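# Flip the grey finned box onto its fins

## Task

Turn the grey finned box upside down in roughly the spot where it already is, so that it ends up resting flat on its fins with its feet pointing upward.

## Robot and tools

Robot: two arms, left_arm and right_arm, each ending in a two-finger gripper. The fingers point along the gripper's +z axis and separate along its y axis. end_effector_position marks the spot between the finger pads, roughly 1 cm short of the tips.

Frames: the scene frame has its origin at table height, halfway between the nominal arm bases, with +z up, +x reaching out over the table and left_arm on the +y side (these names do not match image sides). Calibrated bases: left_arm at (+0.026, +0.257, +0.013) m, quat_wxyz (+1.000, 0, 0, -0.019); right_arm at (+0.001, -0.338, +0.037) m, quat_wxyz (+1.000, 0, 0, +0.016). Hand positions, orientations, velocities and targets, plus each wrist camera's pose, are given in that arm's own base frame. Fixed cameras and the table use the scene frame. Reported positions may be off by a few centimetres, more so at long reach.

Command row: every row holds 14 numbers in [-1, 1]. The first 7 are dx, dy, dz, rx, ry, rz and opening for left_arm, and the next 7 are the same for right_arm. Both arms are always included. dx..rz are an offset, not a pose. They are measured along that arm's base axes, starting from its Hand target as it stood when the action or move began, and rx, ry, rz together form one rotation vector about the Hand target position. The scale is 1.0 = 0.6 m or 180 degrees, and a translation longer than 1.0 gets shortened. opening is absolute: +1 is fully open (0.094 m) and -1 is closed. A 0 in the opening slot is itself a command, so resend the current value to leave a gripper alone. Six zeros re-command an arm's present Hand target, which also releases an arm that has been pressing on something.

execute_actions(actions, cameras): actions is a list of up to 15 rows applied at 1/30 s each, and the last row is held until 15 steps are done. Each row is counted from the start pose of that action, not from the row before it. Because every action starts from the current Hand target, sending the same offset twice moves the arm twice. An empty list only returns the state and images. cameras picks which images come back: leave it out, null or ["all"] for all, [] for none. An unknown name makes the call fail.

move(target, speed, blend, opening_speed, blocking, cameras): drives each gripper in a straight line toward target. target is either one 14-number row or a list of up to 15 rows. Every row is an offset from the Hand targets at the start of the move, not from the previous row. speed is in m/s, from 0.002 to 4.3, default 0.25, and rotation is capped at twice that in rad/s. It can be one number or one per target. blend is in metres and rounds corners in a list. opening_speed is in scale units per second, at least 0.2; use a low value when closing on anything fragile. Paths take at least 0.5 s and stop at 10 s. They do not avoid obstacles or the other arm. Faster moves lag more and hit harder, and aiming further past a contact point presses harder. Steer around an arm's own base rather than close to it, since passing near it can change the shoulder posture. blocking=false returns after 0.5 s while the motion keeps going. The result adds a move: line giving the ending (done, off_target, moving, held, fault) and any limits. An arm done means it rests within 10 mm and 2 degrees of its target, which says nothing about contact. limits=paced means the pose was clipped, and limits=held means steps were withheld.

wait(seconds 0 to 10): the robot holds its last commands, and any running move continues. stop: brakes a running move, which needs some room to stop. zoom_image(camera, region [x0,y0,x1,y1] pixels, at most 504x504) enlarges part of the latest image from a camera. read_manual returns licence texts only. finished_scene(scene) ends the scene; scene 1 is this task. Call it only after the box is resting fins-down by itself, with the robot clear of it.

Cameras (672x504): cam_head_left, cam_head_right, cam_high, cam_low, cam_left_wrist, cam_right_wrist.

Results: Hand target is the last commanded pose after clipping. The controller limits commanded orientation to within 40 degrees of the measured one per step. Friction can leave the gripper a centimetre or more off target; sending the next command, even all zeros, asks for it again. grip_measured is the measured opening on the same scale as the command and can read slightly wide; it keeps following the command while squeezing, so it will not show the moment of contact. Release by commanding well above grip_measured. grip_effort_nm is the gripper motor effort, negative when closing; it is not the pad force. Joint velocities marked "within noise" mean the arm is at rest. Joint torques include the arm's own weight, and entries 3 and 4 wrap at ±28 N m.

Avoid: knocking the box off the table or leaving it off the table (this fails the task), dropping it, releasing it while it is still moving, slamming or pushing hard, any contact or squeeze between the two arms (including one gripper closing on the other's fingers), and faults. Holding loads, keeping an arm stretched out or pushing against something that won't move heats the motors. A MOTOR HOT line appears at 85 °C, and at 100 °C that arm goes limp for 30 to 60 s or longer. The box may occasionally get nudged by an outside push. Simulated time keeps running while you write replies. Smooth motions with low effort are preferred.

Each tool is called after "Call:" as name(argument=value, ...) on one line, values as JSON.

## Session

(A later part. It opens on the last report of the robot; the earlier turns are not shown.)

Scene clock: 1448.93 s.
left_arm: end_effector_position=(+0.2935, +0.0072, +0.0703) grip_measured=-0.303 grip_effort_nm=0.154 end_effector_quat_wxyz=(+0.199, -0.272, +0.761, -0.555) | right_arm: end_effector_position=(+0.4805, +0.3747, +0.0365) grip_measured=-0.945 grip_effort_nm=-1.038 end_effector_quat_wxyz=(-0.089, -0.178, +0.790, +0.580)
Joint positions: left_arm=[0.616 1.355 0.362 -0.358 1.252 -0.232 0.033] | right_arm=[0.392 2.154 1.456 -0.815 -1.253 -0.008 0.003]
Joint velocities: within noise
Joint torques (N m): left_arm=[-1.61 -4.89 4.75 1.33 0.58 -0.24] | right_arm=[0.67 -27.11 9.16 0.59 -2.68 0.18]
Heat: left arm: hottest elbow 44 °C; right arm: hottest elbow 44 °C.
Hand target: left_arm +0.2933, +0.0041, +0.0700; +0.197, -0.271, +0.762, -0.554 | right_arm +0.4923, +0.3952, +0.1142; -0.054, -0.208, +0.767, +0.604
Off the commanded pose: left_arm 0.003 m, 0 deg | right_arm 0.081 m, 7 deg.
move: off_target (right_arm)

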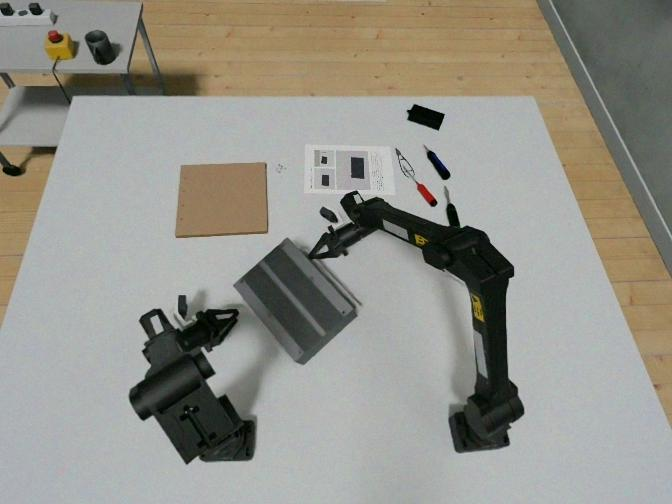

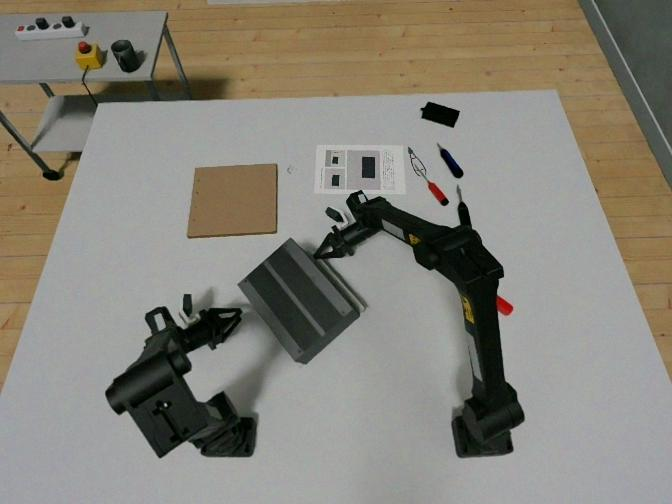

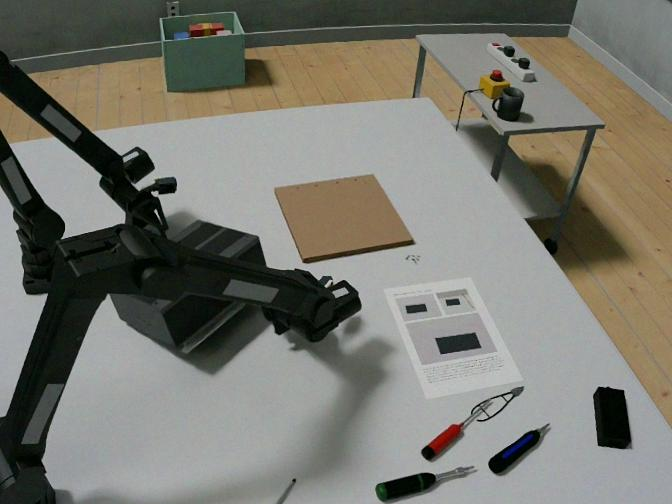

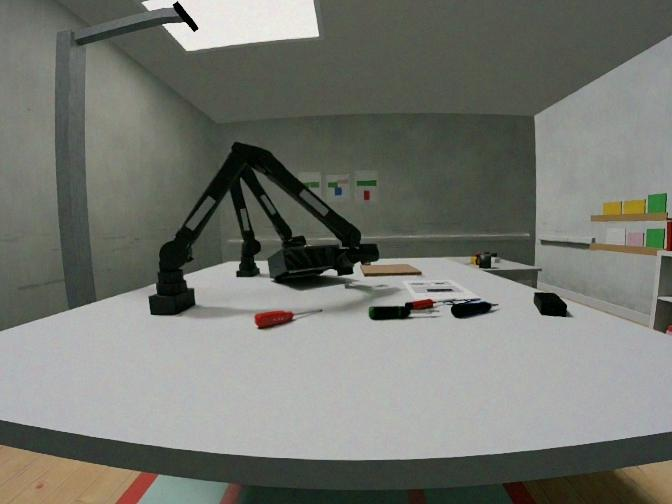

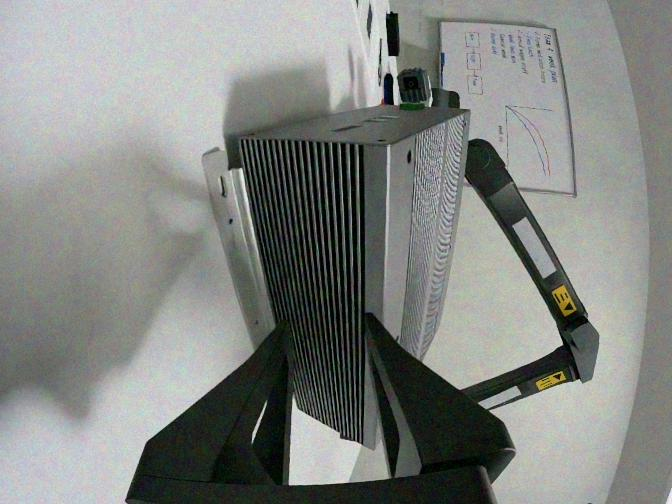

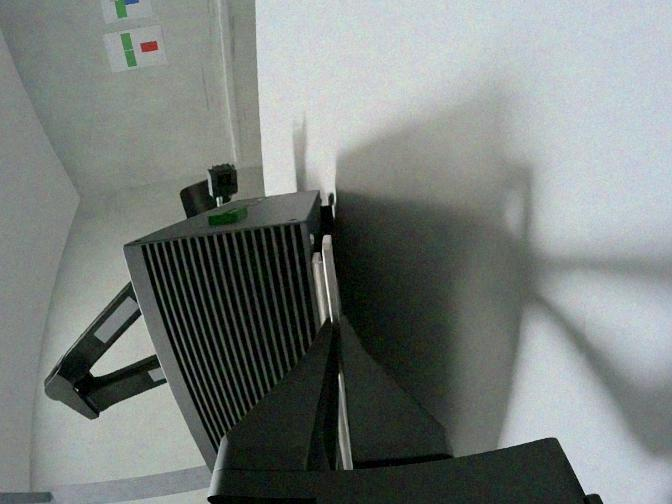

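Call:
move(target=[[0,0,0,0,0,0,-0.3,0,-0.02,-0.04,0,0,0,-1],[0,0,0,0,0,0,-0.3,0.23,-0.29,-0.04,0,0,0,-1]], speed=0.07)

Scene clock: 1487.27 s.
left_arm: end_effector_position=(+0.2938, +0.0073, +0.0704) grip_measured=-0.303 grip_effort_nm=0.154 end_effector_quat_wxyz=(+0.199, -0.272, +0.761, -0.554) | right_arm: end_effector_position=(+0.5837, +0.2313, +0.0169) grip_measured=-0.946 grip_effort_nm=-1.043 end_effector_quat_wxyz=(-0.082, -0.172, +0.792, +0.580)
Joint positions: left_arm=[0.615 1.355 0.362 -0.354 1.252 -0.235 0.033] | right_arm=[0.122 2.445 1.925 -1.657 -1.178 -0.717 0.003]
Joint velocities: within noise
Joint torques (N m): left_arm=[-1.55 -4.84 4.68 1.46 0.58 -0.24] | right_arm=[-2.96 -27.46 13.19 -1.42 -2.07 -0.05]
Heat: left arm: hottest elbow 40 °C; right arm: hottest elbow 45 °C.
Hand target: left_arm +0.2934, +0.0041, +0.0701; +0.197, -0.271, +0.762, -0.554 | right_arm +0.6303, +0.2212, +0.0902; -0.054, -0.208, +0.767, +0.604
Off the commanded pose: left_arm 0.003 m, 0 deg | right_arm 0.087 m, 7 deg.
joint sent to its limit (right arm) — joint 4 (wrist pitch), lower limit. The joint targets are off in position and orientation.
move: off_target (right_arm)

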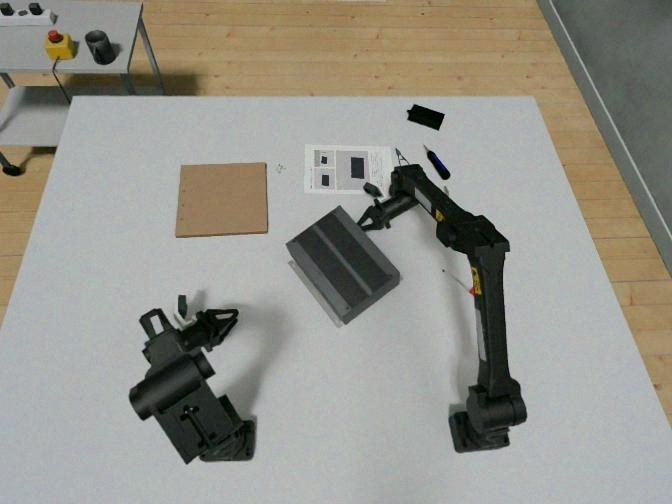

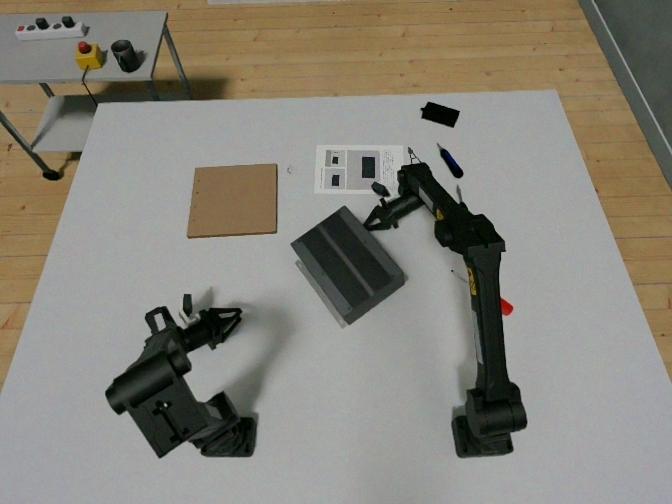

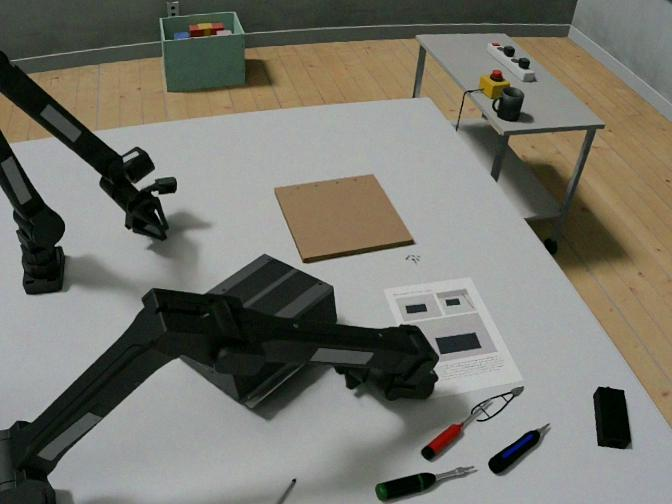

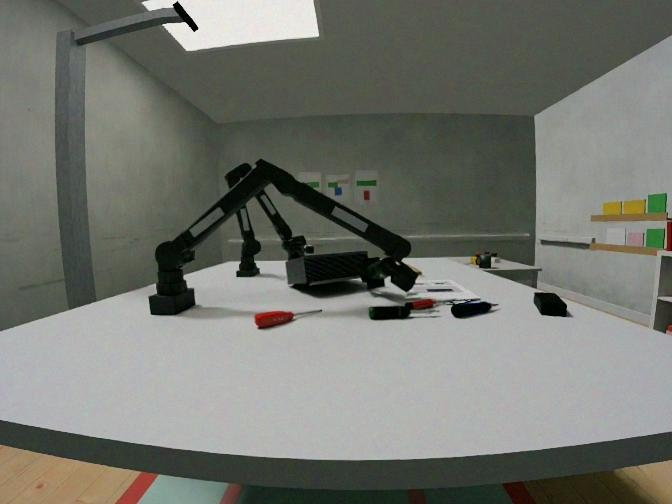

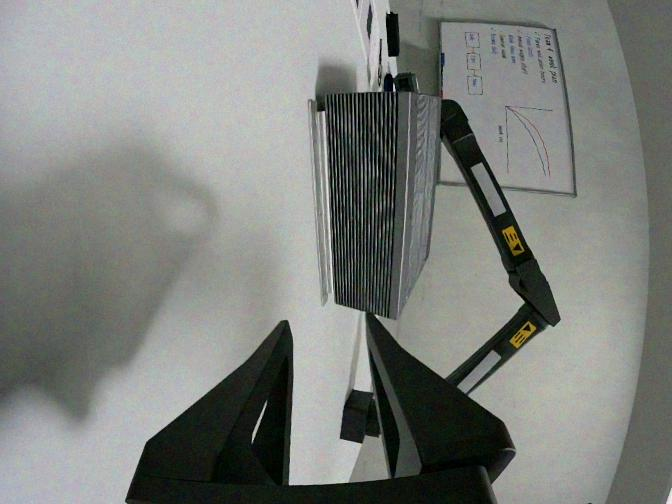

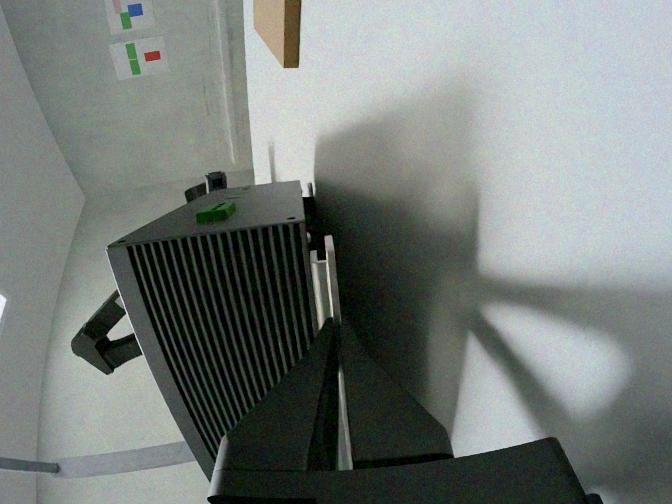

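Call:
move(target=[[0,0,0,0,0,0,-0.3,-0.108,0.068,0.137,-0.110,-0.066,0,-1],[0,0,0,0,0,0,-0.3,-0.17,0.17,0.222,-0.229,-0.1375,0,-1]], speed=0.09)

Scene clock: 1508.97 s.
left_arm: end_effector_position=(+0.2938, +0.0072, +0.0704) grip_measured=-0.303 grip_effort_nm=0.154 end_effector_quat_wxyz=(+0.199, -0.272, +0.761, -0.555) | right_arm: end_effector_position=(+0.5187, +0.3226, +0.1677) grip_measured=-0.946 grip_effort_nm=-1.038 end_effector_quat_wxyz=(-0.011, -0.274, +0.932, +0.236)
Joint positions: left_arm=[0.615 1.355 0.362 -0.354 1.252 -0.235 0.033] | right_arm=[0.428 1.931 1.755 -1.346 -0.474 -0.131 0.003]
Joint velocities: within noise
Joint torques (N m): left_arm=[-1.67 -4.78 4.72 1.46 0.58 -0.24] | right_arm=[-0.91 -23.53 11.3 0.17 -0.21 -0.43]
Heat: left arm: hottest elbow 39 °C; right arm: hottest elbow 52 °C.
Hand target: left_arm +0.2934, +0.0040, +0.0701; +0.197, -0.271, +0.762, -0.554 | right_arm +0.5282, +0.3234, +0.2233; +0.039, -0.298, +0.923, +0.240
Off the commanded pose: left_arm 0.003 m, 0 deg | right_arm 0.056 m, 6 deg.
move: off_target (right_arm)

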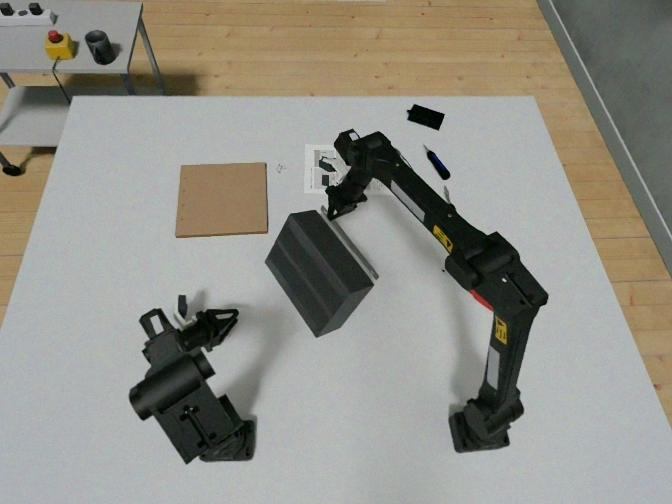

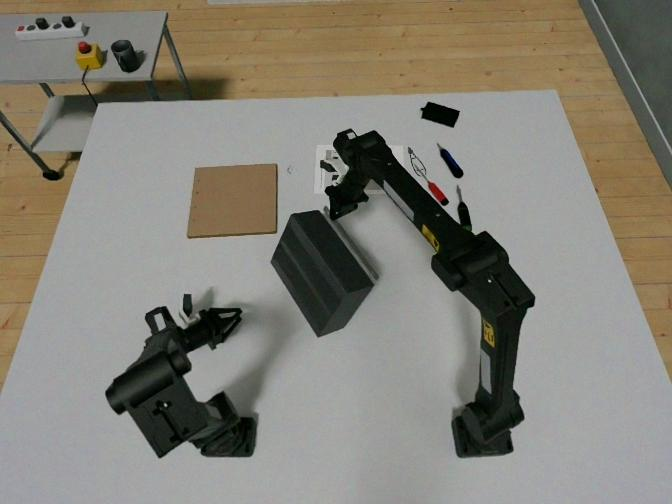

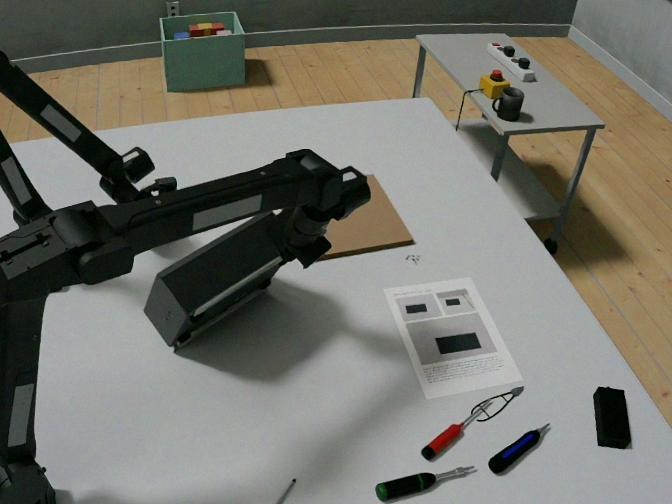

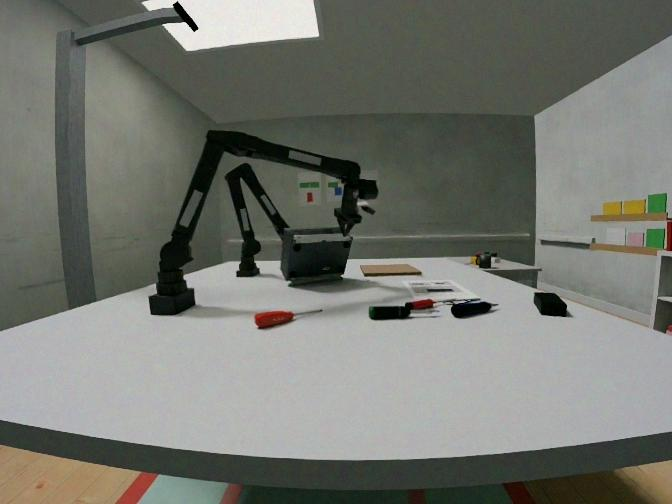

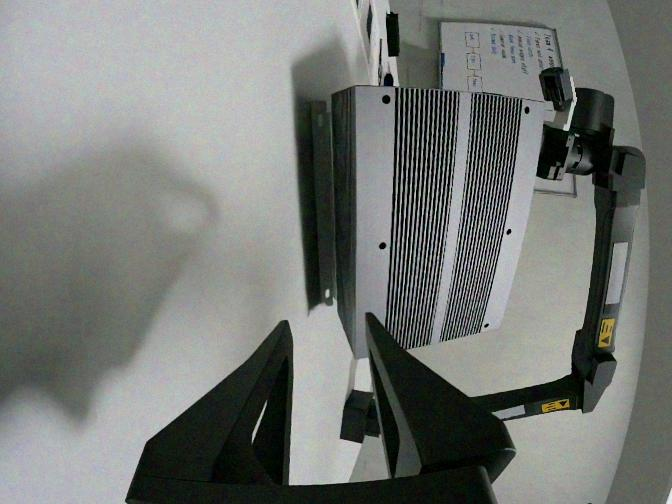

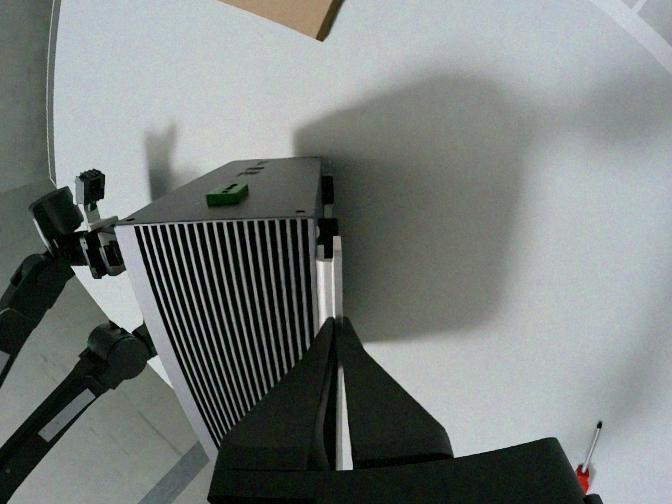

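Call:
move(target=[[0,0,0,0,0,0,-0.3,-0.065,0.095,-0.01,-0.083,-0.05,0,-1],[0,0,0,0,0,0,-0.3,-0.13,0.189,-0.045,-0.166,-0.1,0,-1]], speed=0.07)

Scene clock: 1529.47 s.
left_arm: end_effector_position=(+0.2938, +0.0072, +0.0704) grip_measured=-0.303 grip_effort_nm=0.154 end_effector_quat_wxyz=(+0.199, -0.272, +0.761, -0.555) | right_arm: end_effector_position=(+0.4591, +0.4101, +0.1858) grip_measured=-0.946 grip_effort_nm=-1.038 end_effector_quat_wxyz=(+0.097, -0.300, +0.947, -0.062)
Joint positions: left_arm=[0.615 1.355 0.362 -0.354 1.252 -0.235 0.033] | right_arm=[0.785 1.895 1.786 -1.346 0.199 0.16 0.003]
Joint velocities: within noise
Joint torques (N m): left_arm=[-1.79 -4.78 4.7 1.46 0.59 -0.24] | right_arm=[2.26 -16.56 11.47 0.13 -0.13 -0.33]
Heat: left arm: hottest elbow 38 °C; right arm: hottest elbow 52 °C.
Hand target: left_arm +0.2934, +0.0041, +0.0701; +0.197, -0.271, +0.762, -0.554 | right_arm +0.4502, +0.4366, +0.1964; +0.103, -0.331, +0.936, -0.054
Off the commanded pose: left_arm 0.003 m, 0 deg | right_arm 0.030 m, 4 deg.
move: off_target (right_arm)

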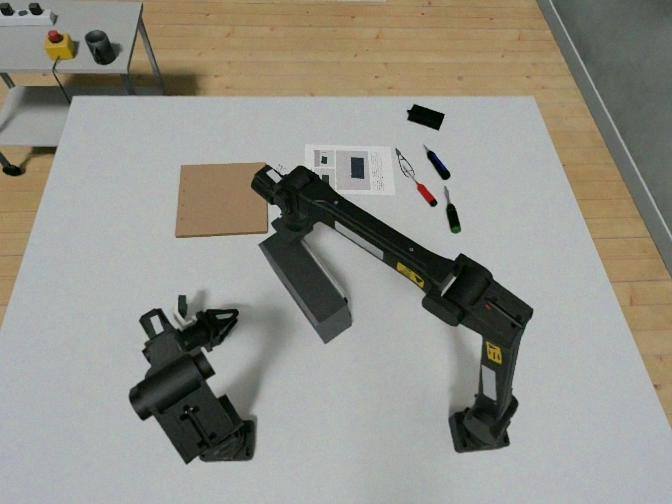

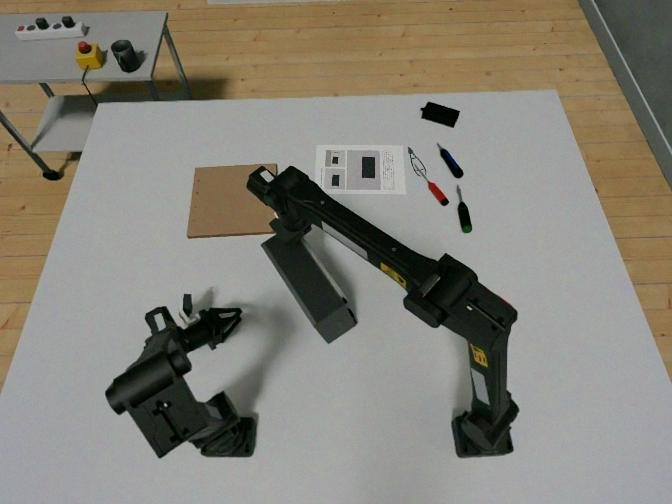

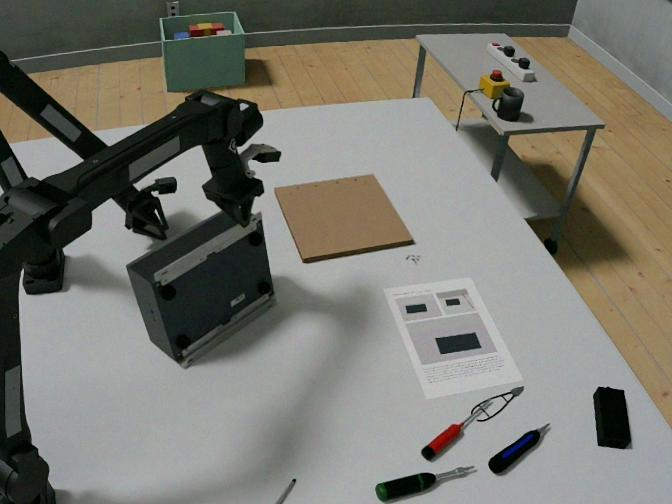

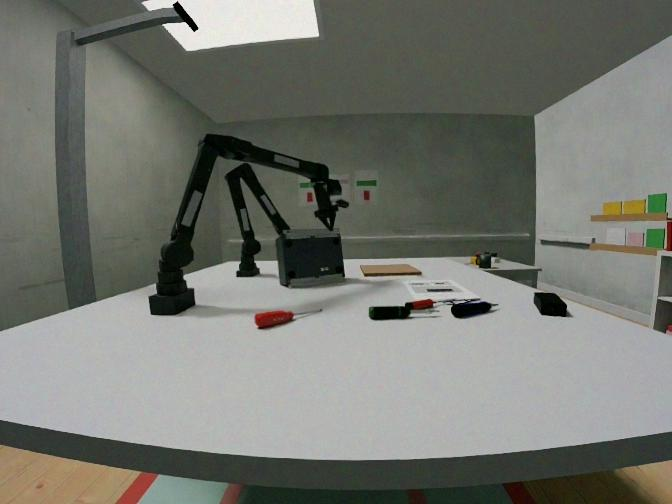

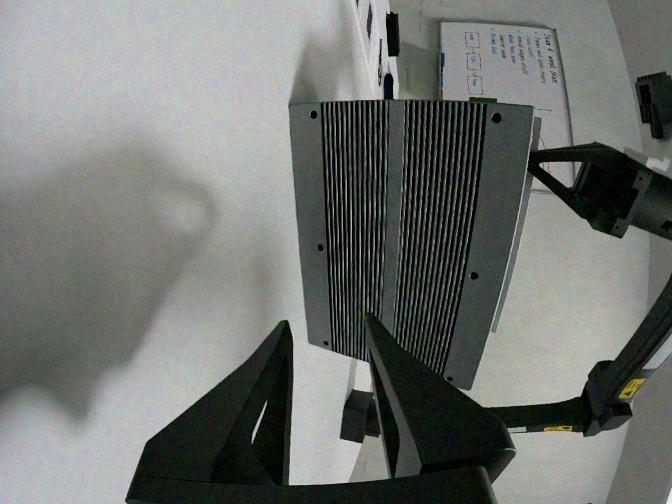

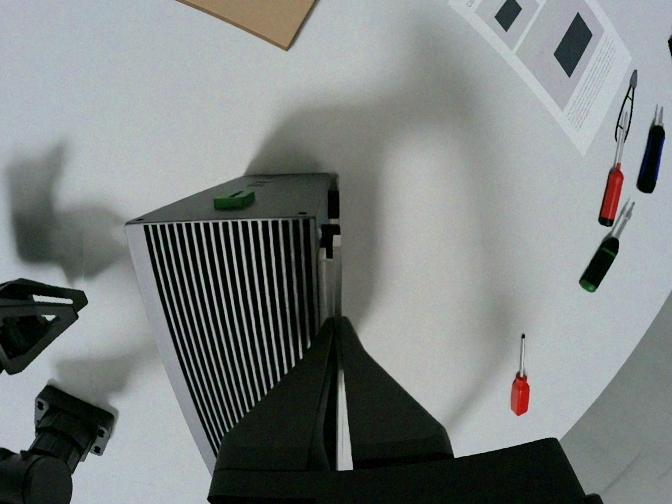

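Call:
move(target=[[-0.02,0.0,0.40,0.1,0.08,0,0.2,0,0,0,0,0,0,-1],[0.046,-0.388,0.40,0.315,0.246,-0.022,0.2,0,0,0,0,0,0,-1]], speed=0.3, cameras=["cam_left_wrist","cam_right_wrist","cam_high","cam_head_left"])

Call:
zoom_image(camera="cam_left_wrist", region=[100, 50, 600, 450])

Scene clock: 1562.73 s.
left_arm: end_effector_position=(+0.2869, -0.0931, +0.2915) grip_measured=+0.197 grip_effort_nm=0.159 end_effector_quat_wxyz=(+0.073, -0.278, +0.931, -0.227) | right_arm: end_effector_position=(+0.4593, +0.4102, +0.1857) grip_measured=-0.946 grip_effort_nm=-1.048 end_effector_quat_wxyz=(+0.097, -0.299, +0.947, -0.062)
Joint positions: left_arm=[-0.111 0.902 1.018 -1.358 0.358 -0.752 0.056] | right_arm=[0.785 1.895 1.787 -1.346 0.199 0.161 0.003]
Joint velocities: within noise
Joint torques (N m): left_arm=[-0.03 -3.6 8.68 1.26 0.37 -0.03] | right_arm=[2.43 -16.21 11.22 0.32 -0.21 -0.32]
Heat: left arm: hottest elbow 38 °C; right arm: hottest elbow 51 °C.
Hand target: left_arm +0.2846, -0.0910, +0.2932; +0.078, -0.274, +0.931, -0.229 (not the last commanded pose) | right_arm +0.4503, +0.4366, +0.1963; +0.103, -0.331, +0.936, -0.054
Off the commanded pose: left_arm 0.141 m, 28 deg | right_arm 0.030 m, 4 deg.
move: held (left_arm; a check stopped the path), off_target (right_arm); path passed 1 of 2 targets; limits=held
pose unreachable (left arm): on one or more control steps of this call, first in action 0 (counted from 0), this arm could not follow its commanded pose, so it was not sent that pose on those steps. It may still have moved: this result reports where it is.
cause: moving toward the commanded pose would bring a part of the arm too close to another arm (this arm's wrist (the part past joint 4) and the right arm's wrist (the part past joint 4), at the place that arm is still heading or pushing toward).
Images, in order (width x height): cam_head_left 672x504, cam_high 672x504, cam_left_wrist 672x504, cam_right_wrist 672x504.

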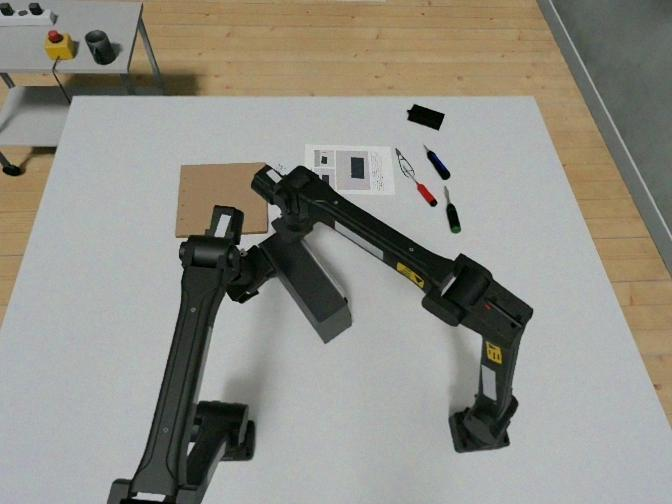

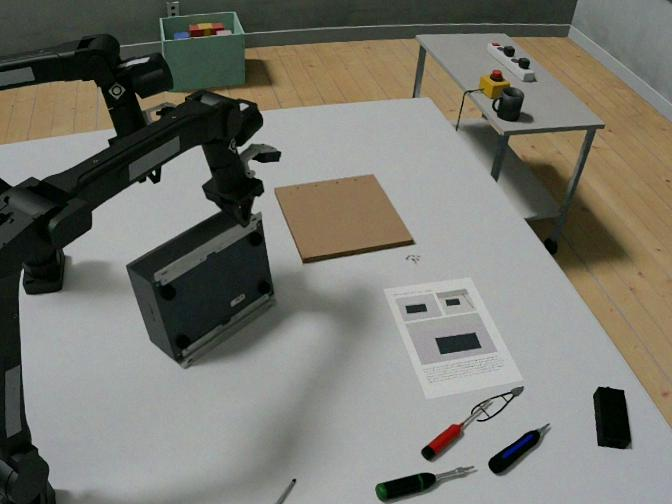

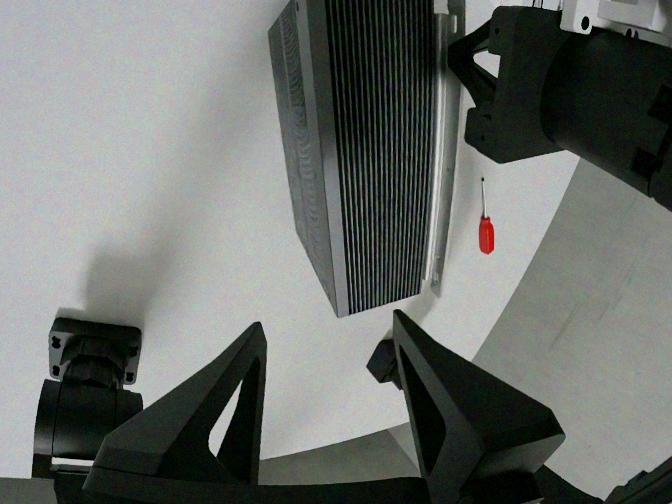

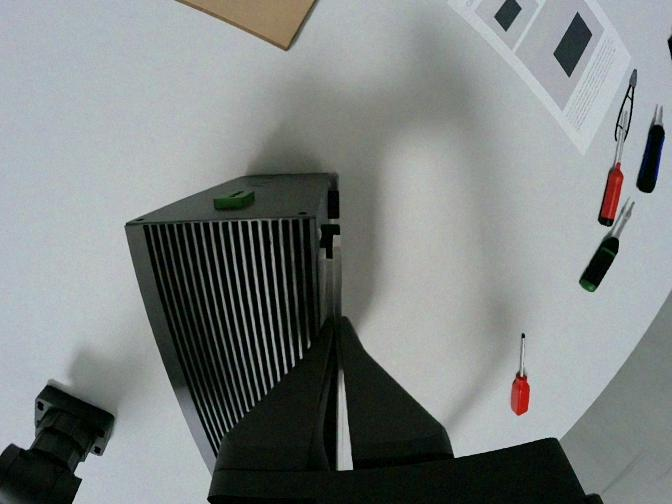

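Scaled by 1.008 from the camera's 672x504 image, which has a finer 960x720 frame.

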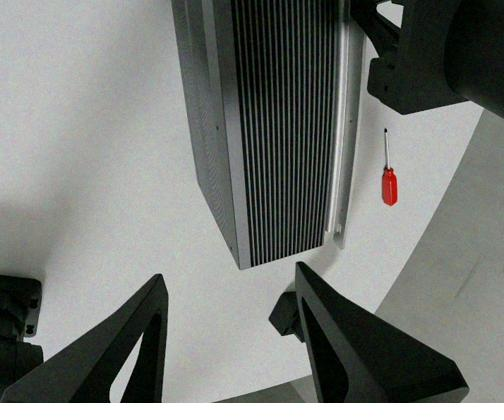

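Call:
move(target=[-0.05,0.05,0,0,0,0,0.2,-0.04,0.058,-0.03,-0.057,-0.034,0,-1], speed=0.06, cameras=["cam_left_wrist","cam_right_wrist","cam_high","cam_low"])

Call:
zoom_image(camera="cam_high", region=[80, 180, 330, 400])

Call:
zoom_image(camera="cam_left_wrist", region=[150, 0, 550, 400])

Scene clock: 1578.40 s.
left_arm: end_effector_position=(+0.2589, -0.0632, +0.2928) grip_measured=+0.197 grip_effort_nm=0.154 end_effector_quat_wxyz=(+0.077, -0.276, +0.930, -0.229) | right_arm: end_effector_position=(+0.4332, +0.4544, +0.1919) grip_measured=-0.946 grip_effort_nm=-1.038 end_effector_quat_wxyz=(+0.135, -0.307, +0.930, -0.151)
Joint positions: left_arm=[0.015 0.824 0.984 -1.441 0.398 -0.62 0.056] | right_arm=[0.918 1.966 1.886 -1.435 0.405 0.268 0.003]
Joint velocities: within noise
Joint torques (N m): left_arm=[0.15 -2.2 8.58 0.83 0.41 0] | right_arm=[0.62 -15.33 10 0.2 -0.01 -0.32]
Heat: left arm: hottest elbow 39 °C; right arm: hottest elbow 51 °C.
Hand target: left_arm +0.2547, -0.0610, +0.2932; +0.078, -0.274, +0.931, -0.229 | right_arm +0.4263, +0.4714, +0.1784; +0.123, -0.336, +0.921, -0.155
Off the commanded pose: left_arm 0.005 m, 0 deg | right_arm 0.023 m, 4 deg.
move: off_target (right_arm)
Images, in order (width x height): cam_high 672x504, cam_low 672x504, cam_left_wrist 672x504, cam_right_wrist 672x504.

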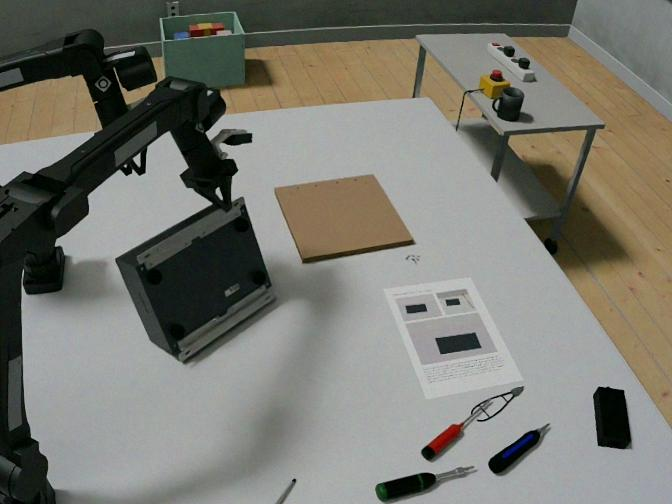

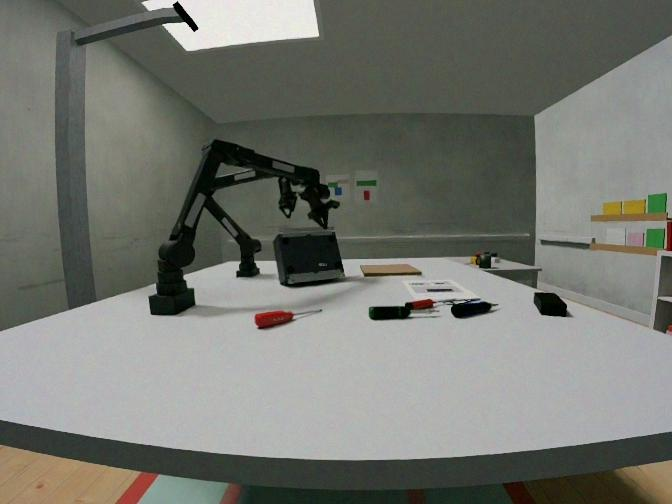

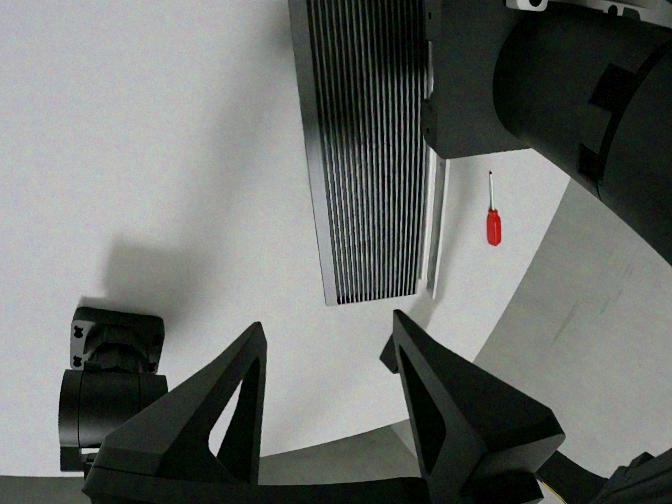

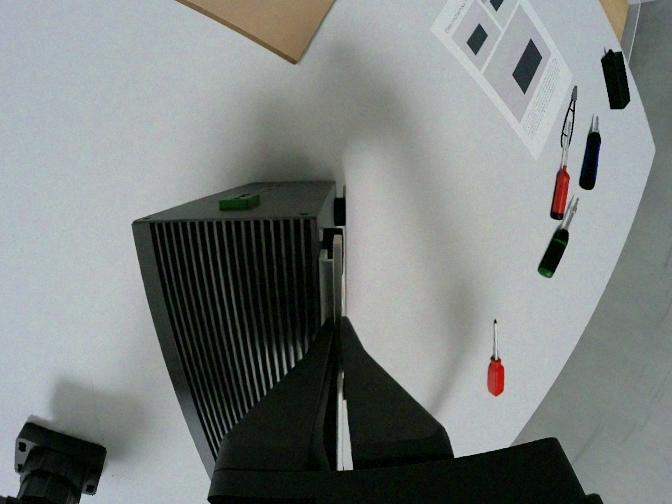

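Scaled by 2.016.

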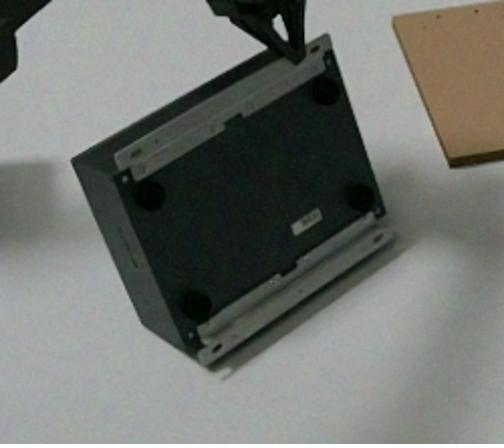

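Scaled by 1.260 from the camera's 672x504 image, which has a finer 960x720 frame.

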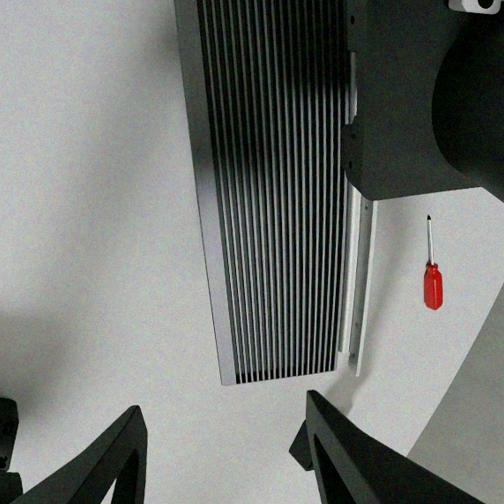

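Call:
move(target=[0,0,0,0,0,0,0.2,0.01,-0.018,0.015,0,0,0,-0.75], speed=0.05, opening_speed=0.3, cameras=["cam_right_wrist","cam_high","cam_low"])

Call:
zoom_image(camera="cam_high", region=[80, 180, 330, 400])

Call:
zoom_image(camera="cam_low", region=[240, 200, 400, 310])

Scene clock: 1588.37 s.
left_arm: end_effector_position=(+0.2588, -0.0631, +0.2928) grip_measured=+0.197 grip_effort_nm=0.159 end_effector_quat_wxyz=(+0.077, -0.276, +0.931, -0.229) | right_arm: end_effector_position=(+0.4316, +0.4537, +0.1863) grip_measured=-0.752 grip_effort_nm=0.071 end_effector_quat_wxyz=(+0.123, -0.329, +0.923, -0.157)
Joint positions: left_arm=[0.015 0.824 0.984 -1.442 0.398 -0.619 0.056] | right_arm=[0.918 1.975 1.887 -1.444 0.4 0.225 0.012]
Joint velocities: within noise
Joint torques (N m): left_arm=[0.15 -2.2 8.61 0.83 0.4 -0.01] | right_arm=[0.15 -17.26 9.5 0.46 0.1 -0.06]
Heat: left arm: hottest elbow 39 °C; right arm: hottest elbow 52 °C.
Hand target: left_arm +0.2546, -0.0610, +0.2932; +0.078, -0.274, +0.931, -0.229 | right_arm +0.4323, +0.4606, +0.1875; +0.123, -0.336, +0.921, -0.155
Off the commanded pose: left_arm 0.005 m, 0 deg | right_arm 0.007 m, 1 deg.
move: done
Images, in order (width x height): cam_high 672x504, cam_low 672x504, cam_right_wrist 672x504.

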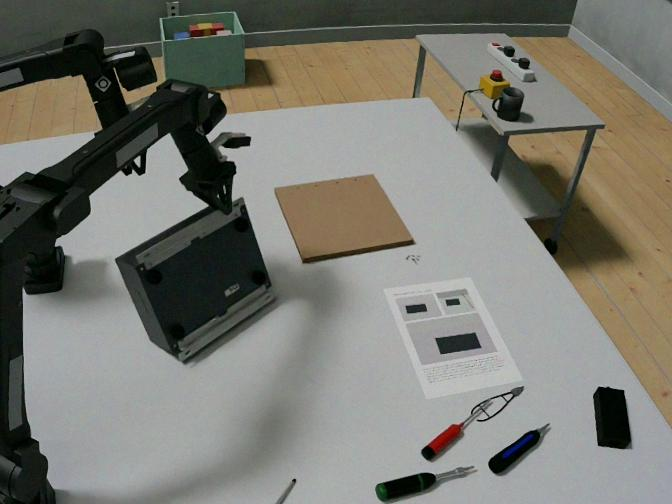

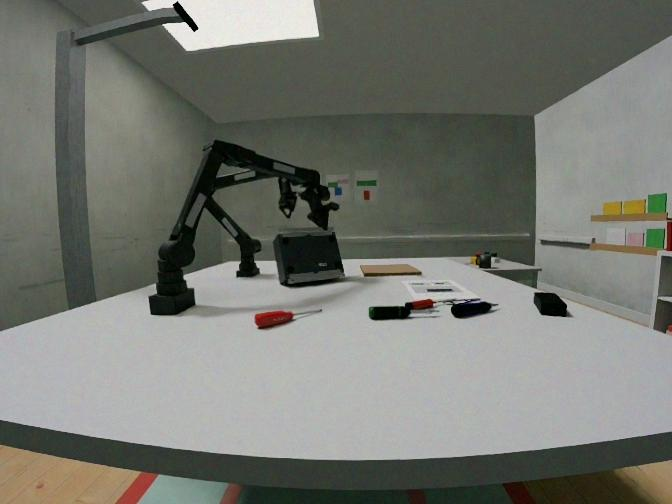

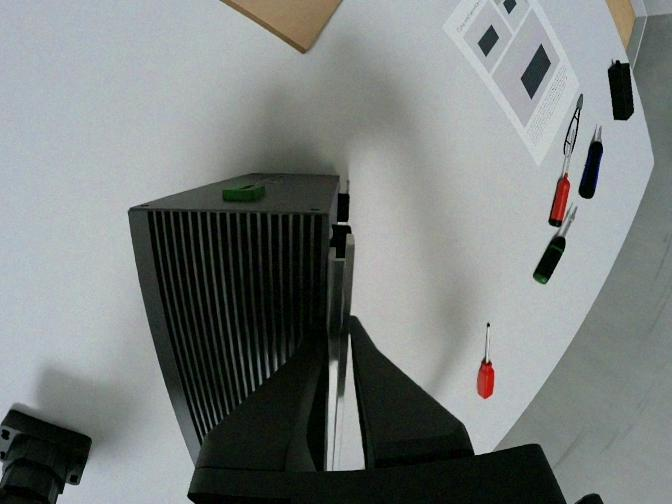

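Scaled by 2.016.

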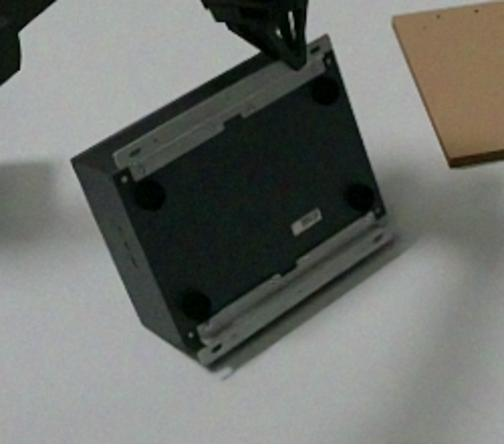

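Scaled by 3.150.

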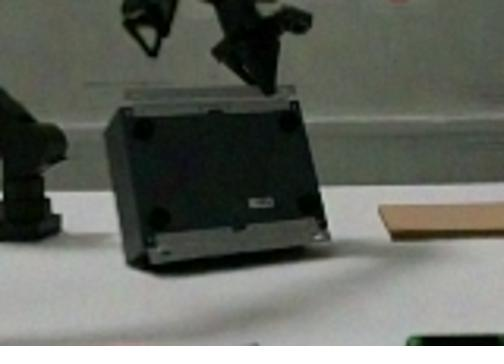

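Call:
move(target=[[0,0,0,0,0,0,0.1,0,0.01,0.15,0,0,0,-0.75],[0,0,0,0,0,0,0.1,0.15,-0.45,0.17,0.08,0.05,0,-0.75],[0.115,-0.1725,0.02,0.0793,0.0614,0.0125,0.1,0.15,-0.45,0.17,0.08,0.05,0,-0.75]], speed=[0.06,0.25,0.2], cameras=["cam_left_wrist","cam_high","cam_head_left"])

Call:
zoom_image(camera="cam_left_wrist", region=[150, 100, 600, 450])

Scene clock: 1614.70 s.
left_arm: end_effector_position=(+0.3153, -0.1582, +0.2921) grip_measured=+0.103 grip_effort_nm=-0.115 end_effector_quat_wxyz=(+0.019, -0.299, +0.951, -0.078) | right_arm: end_effector_position=(+0.5210, +0.1886, +0.2778) grip_measured=-0.752 grip_effort_nm=0.076 end_effector_quat_wxyz=(+0.078, -0.325, +0.943, -0.014)
Joint positions: left_arm=[-0.42 1.177 1.253 -1.514 0.091 -1.035 0.052] | right_arm=[0.358 1.691 1.749 -1.473 0.031 -0.308 0.012]
Joint velocities: within noise
Joint torques (N m): left_arm=[-1.49 -5.07 12.33 0.46 -0.07 -0.33] | right_arm=[0.09 -15.97 8.95 0.99 -0.18 -0.12]
Heat: left arm: hottest elbow 40 °C; right arm: hottest elbow 52 °C.
Hand target: left_arm +0.3238, -0.1645, +0.3052; +0.026, -0.301, +0.950, -0.083 | right_arm +0.5222, +0.1906, +0.2893; +0.092, -0.329, +0.940, -0.012
Off the commanded pose: left_arm 0.017 m, 1 deg | right_arm 0.012 m, 2 deg.
move: off_target (left_arm, right_arm)
Images, in order (width x height): cam_head_left 672x504, cam_high 672x504, cam_left_wrist 672x504.

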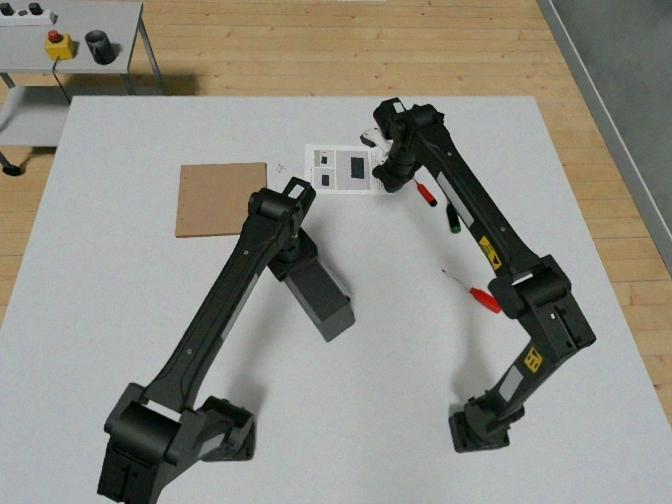

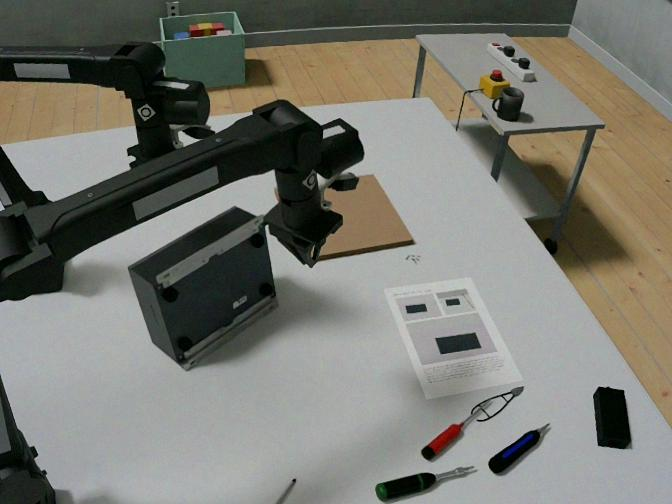

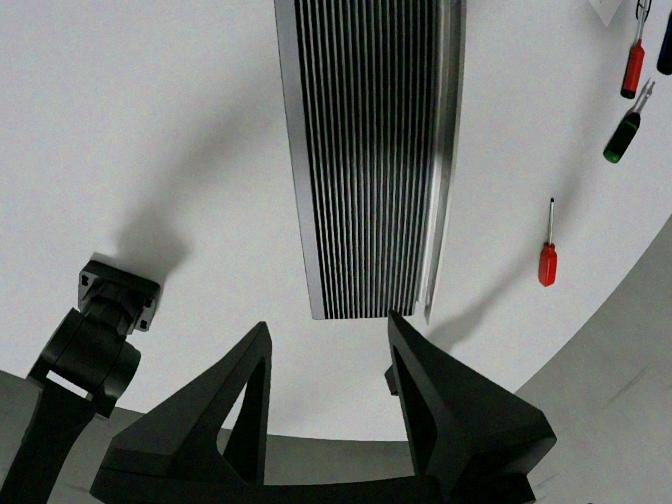

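Scaled by 1.120 from the camera's 672x504 image, which has a finer 960x720 frame.

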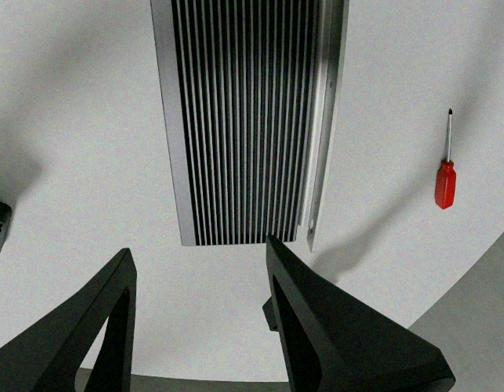

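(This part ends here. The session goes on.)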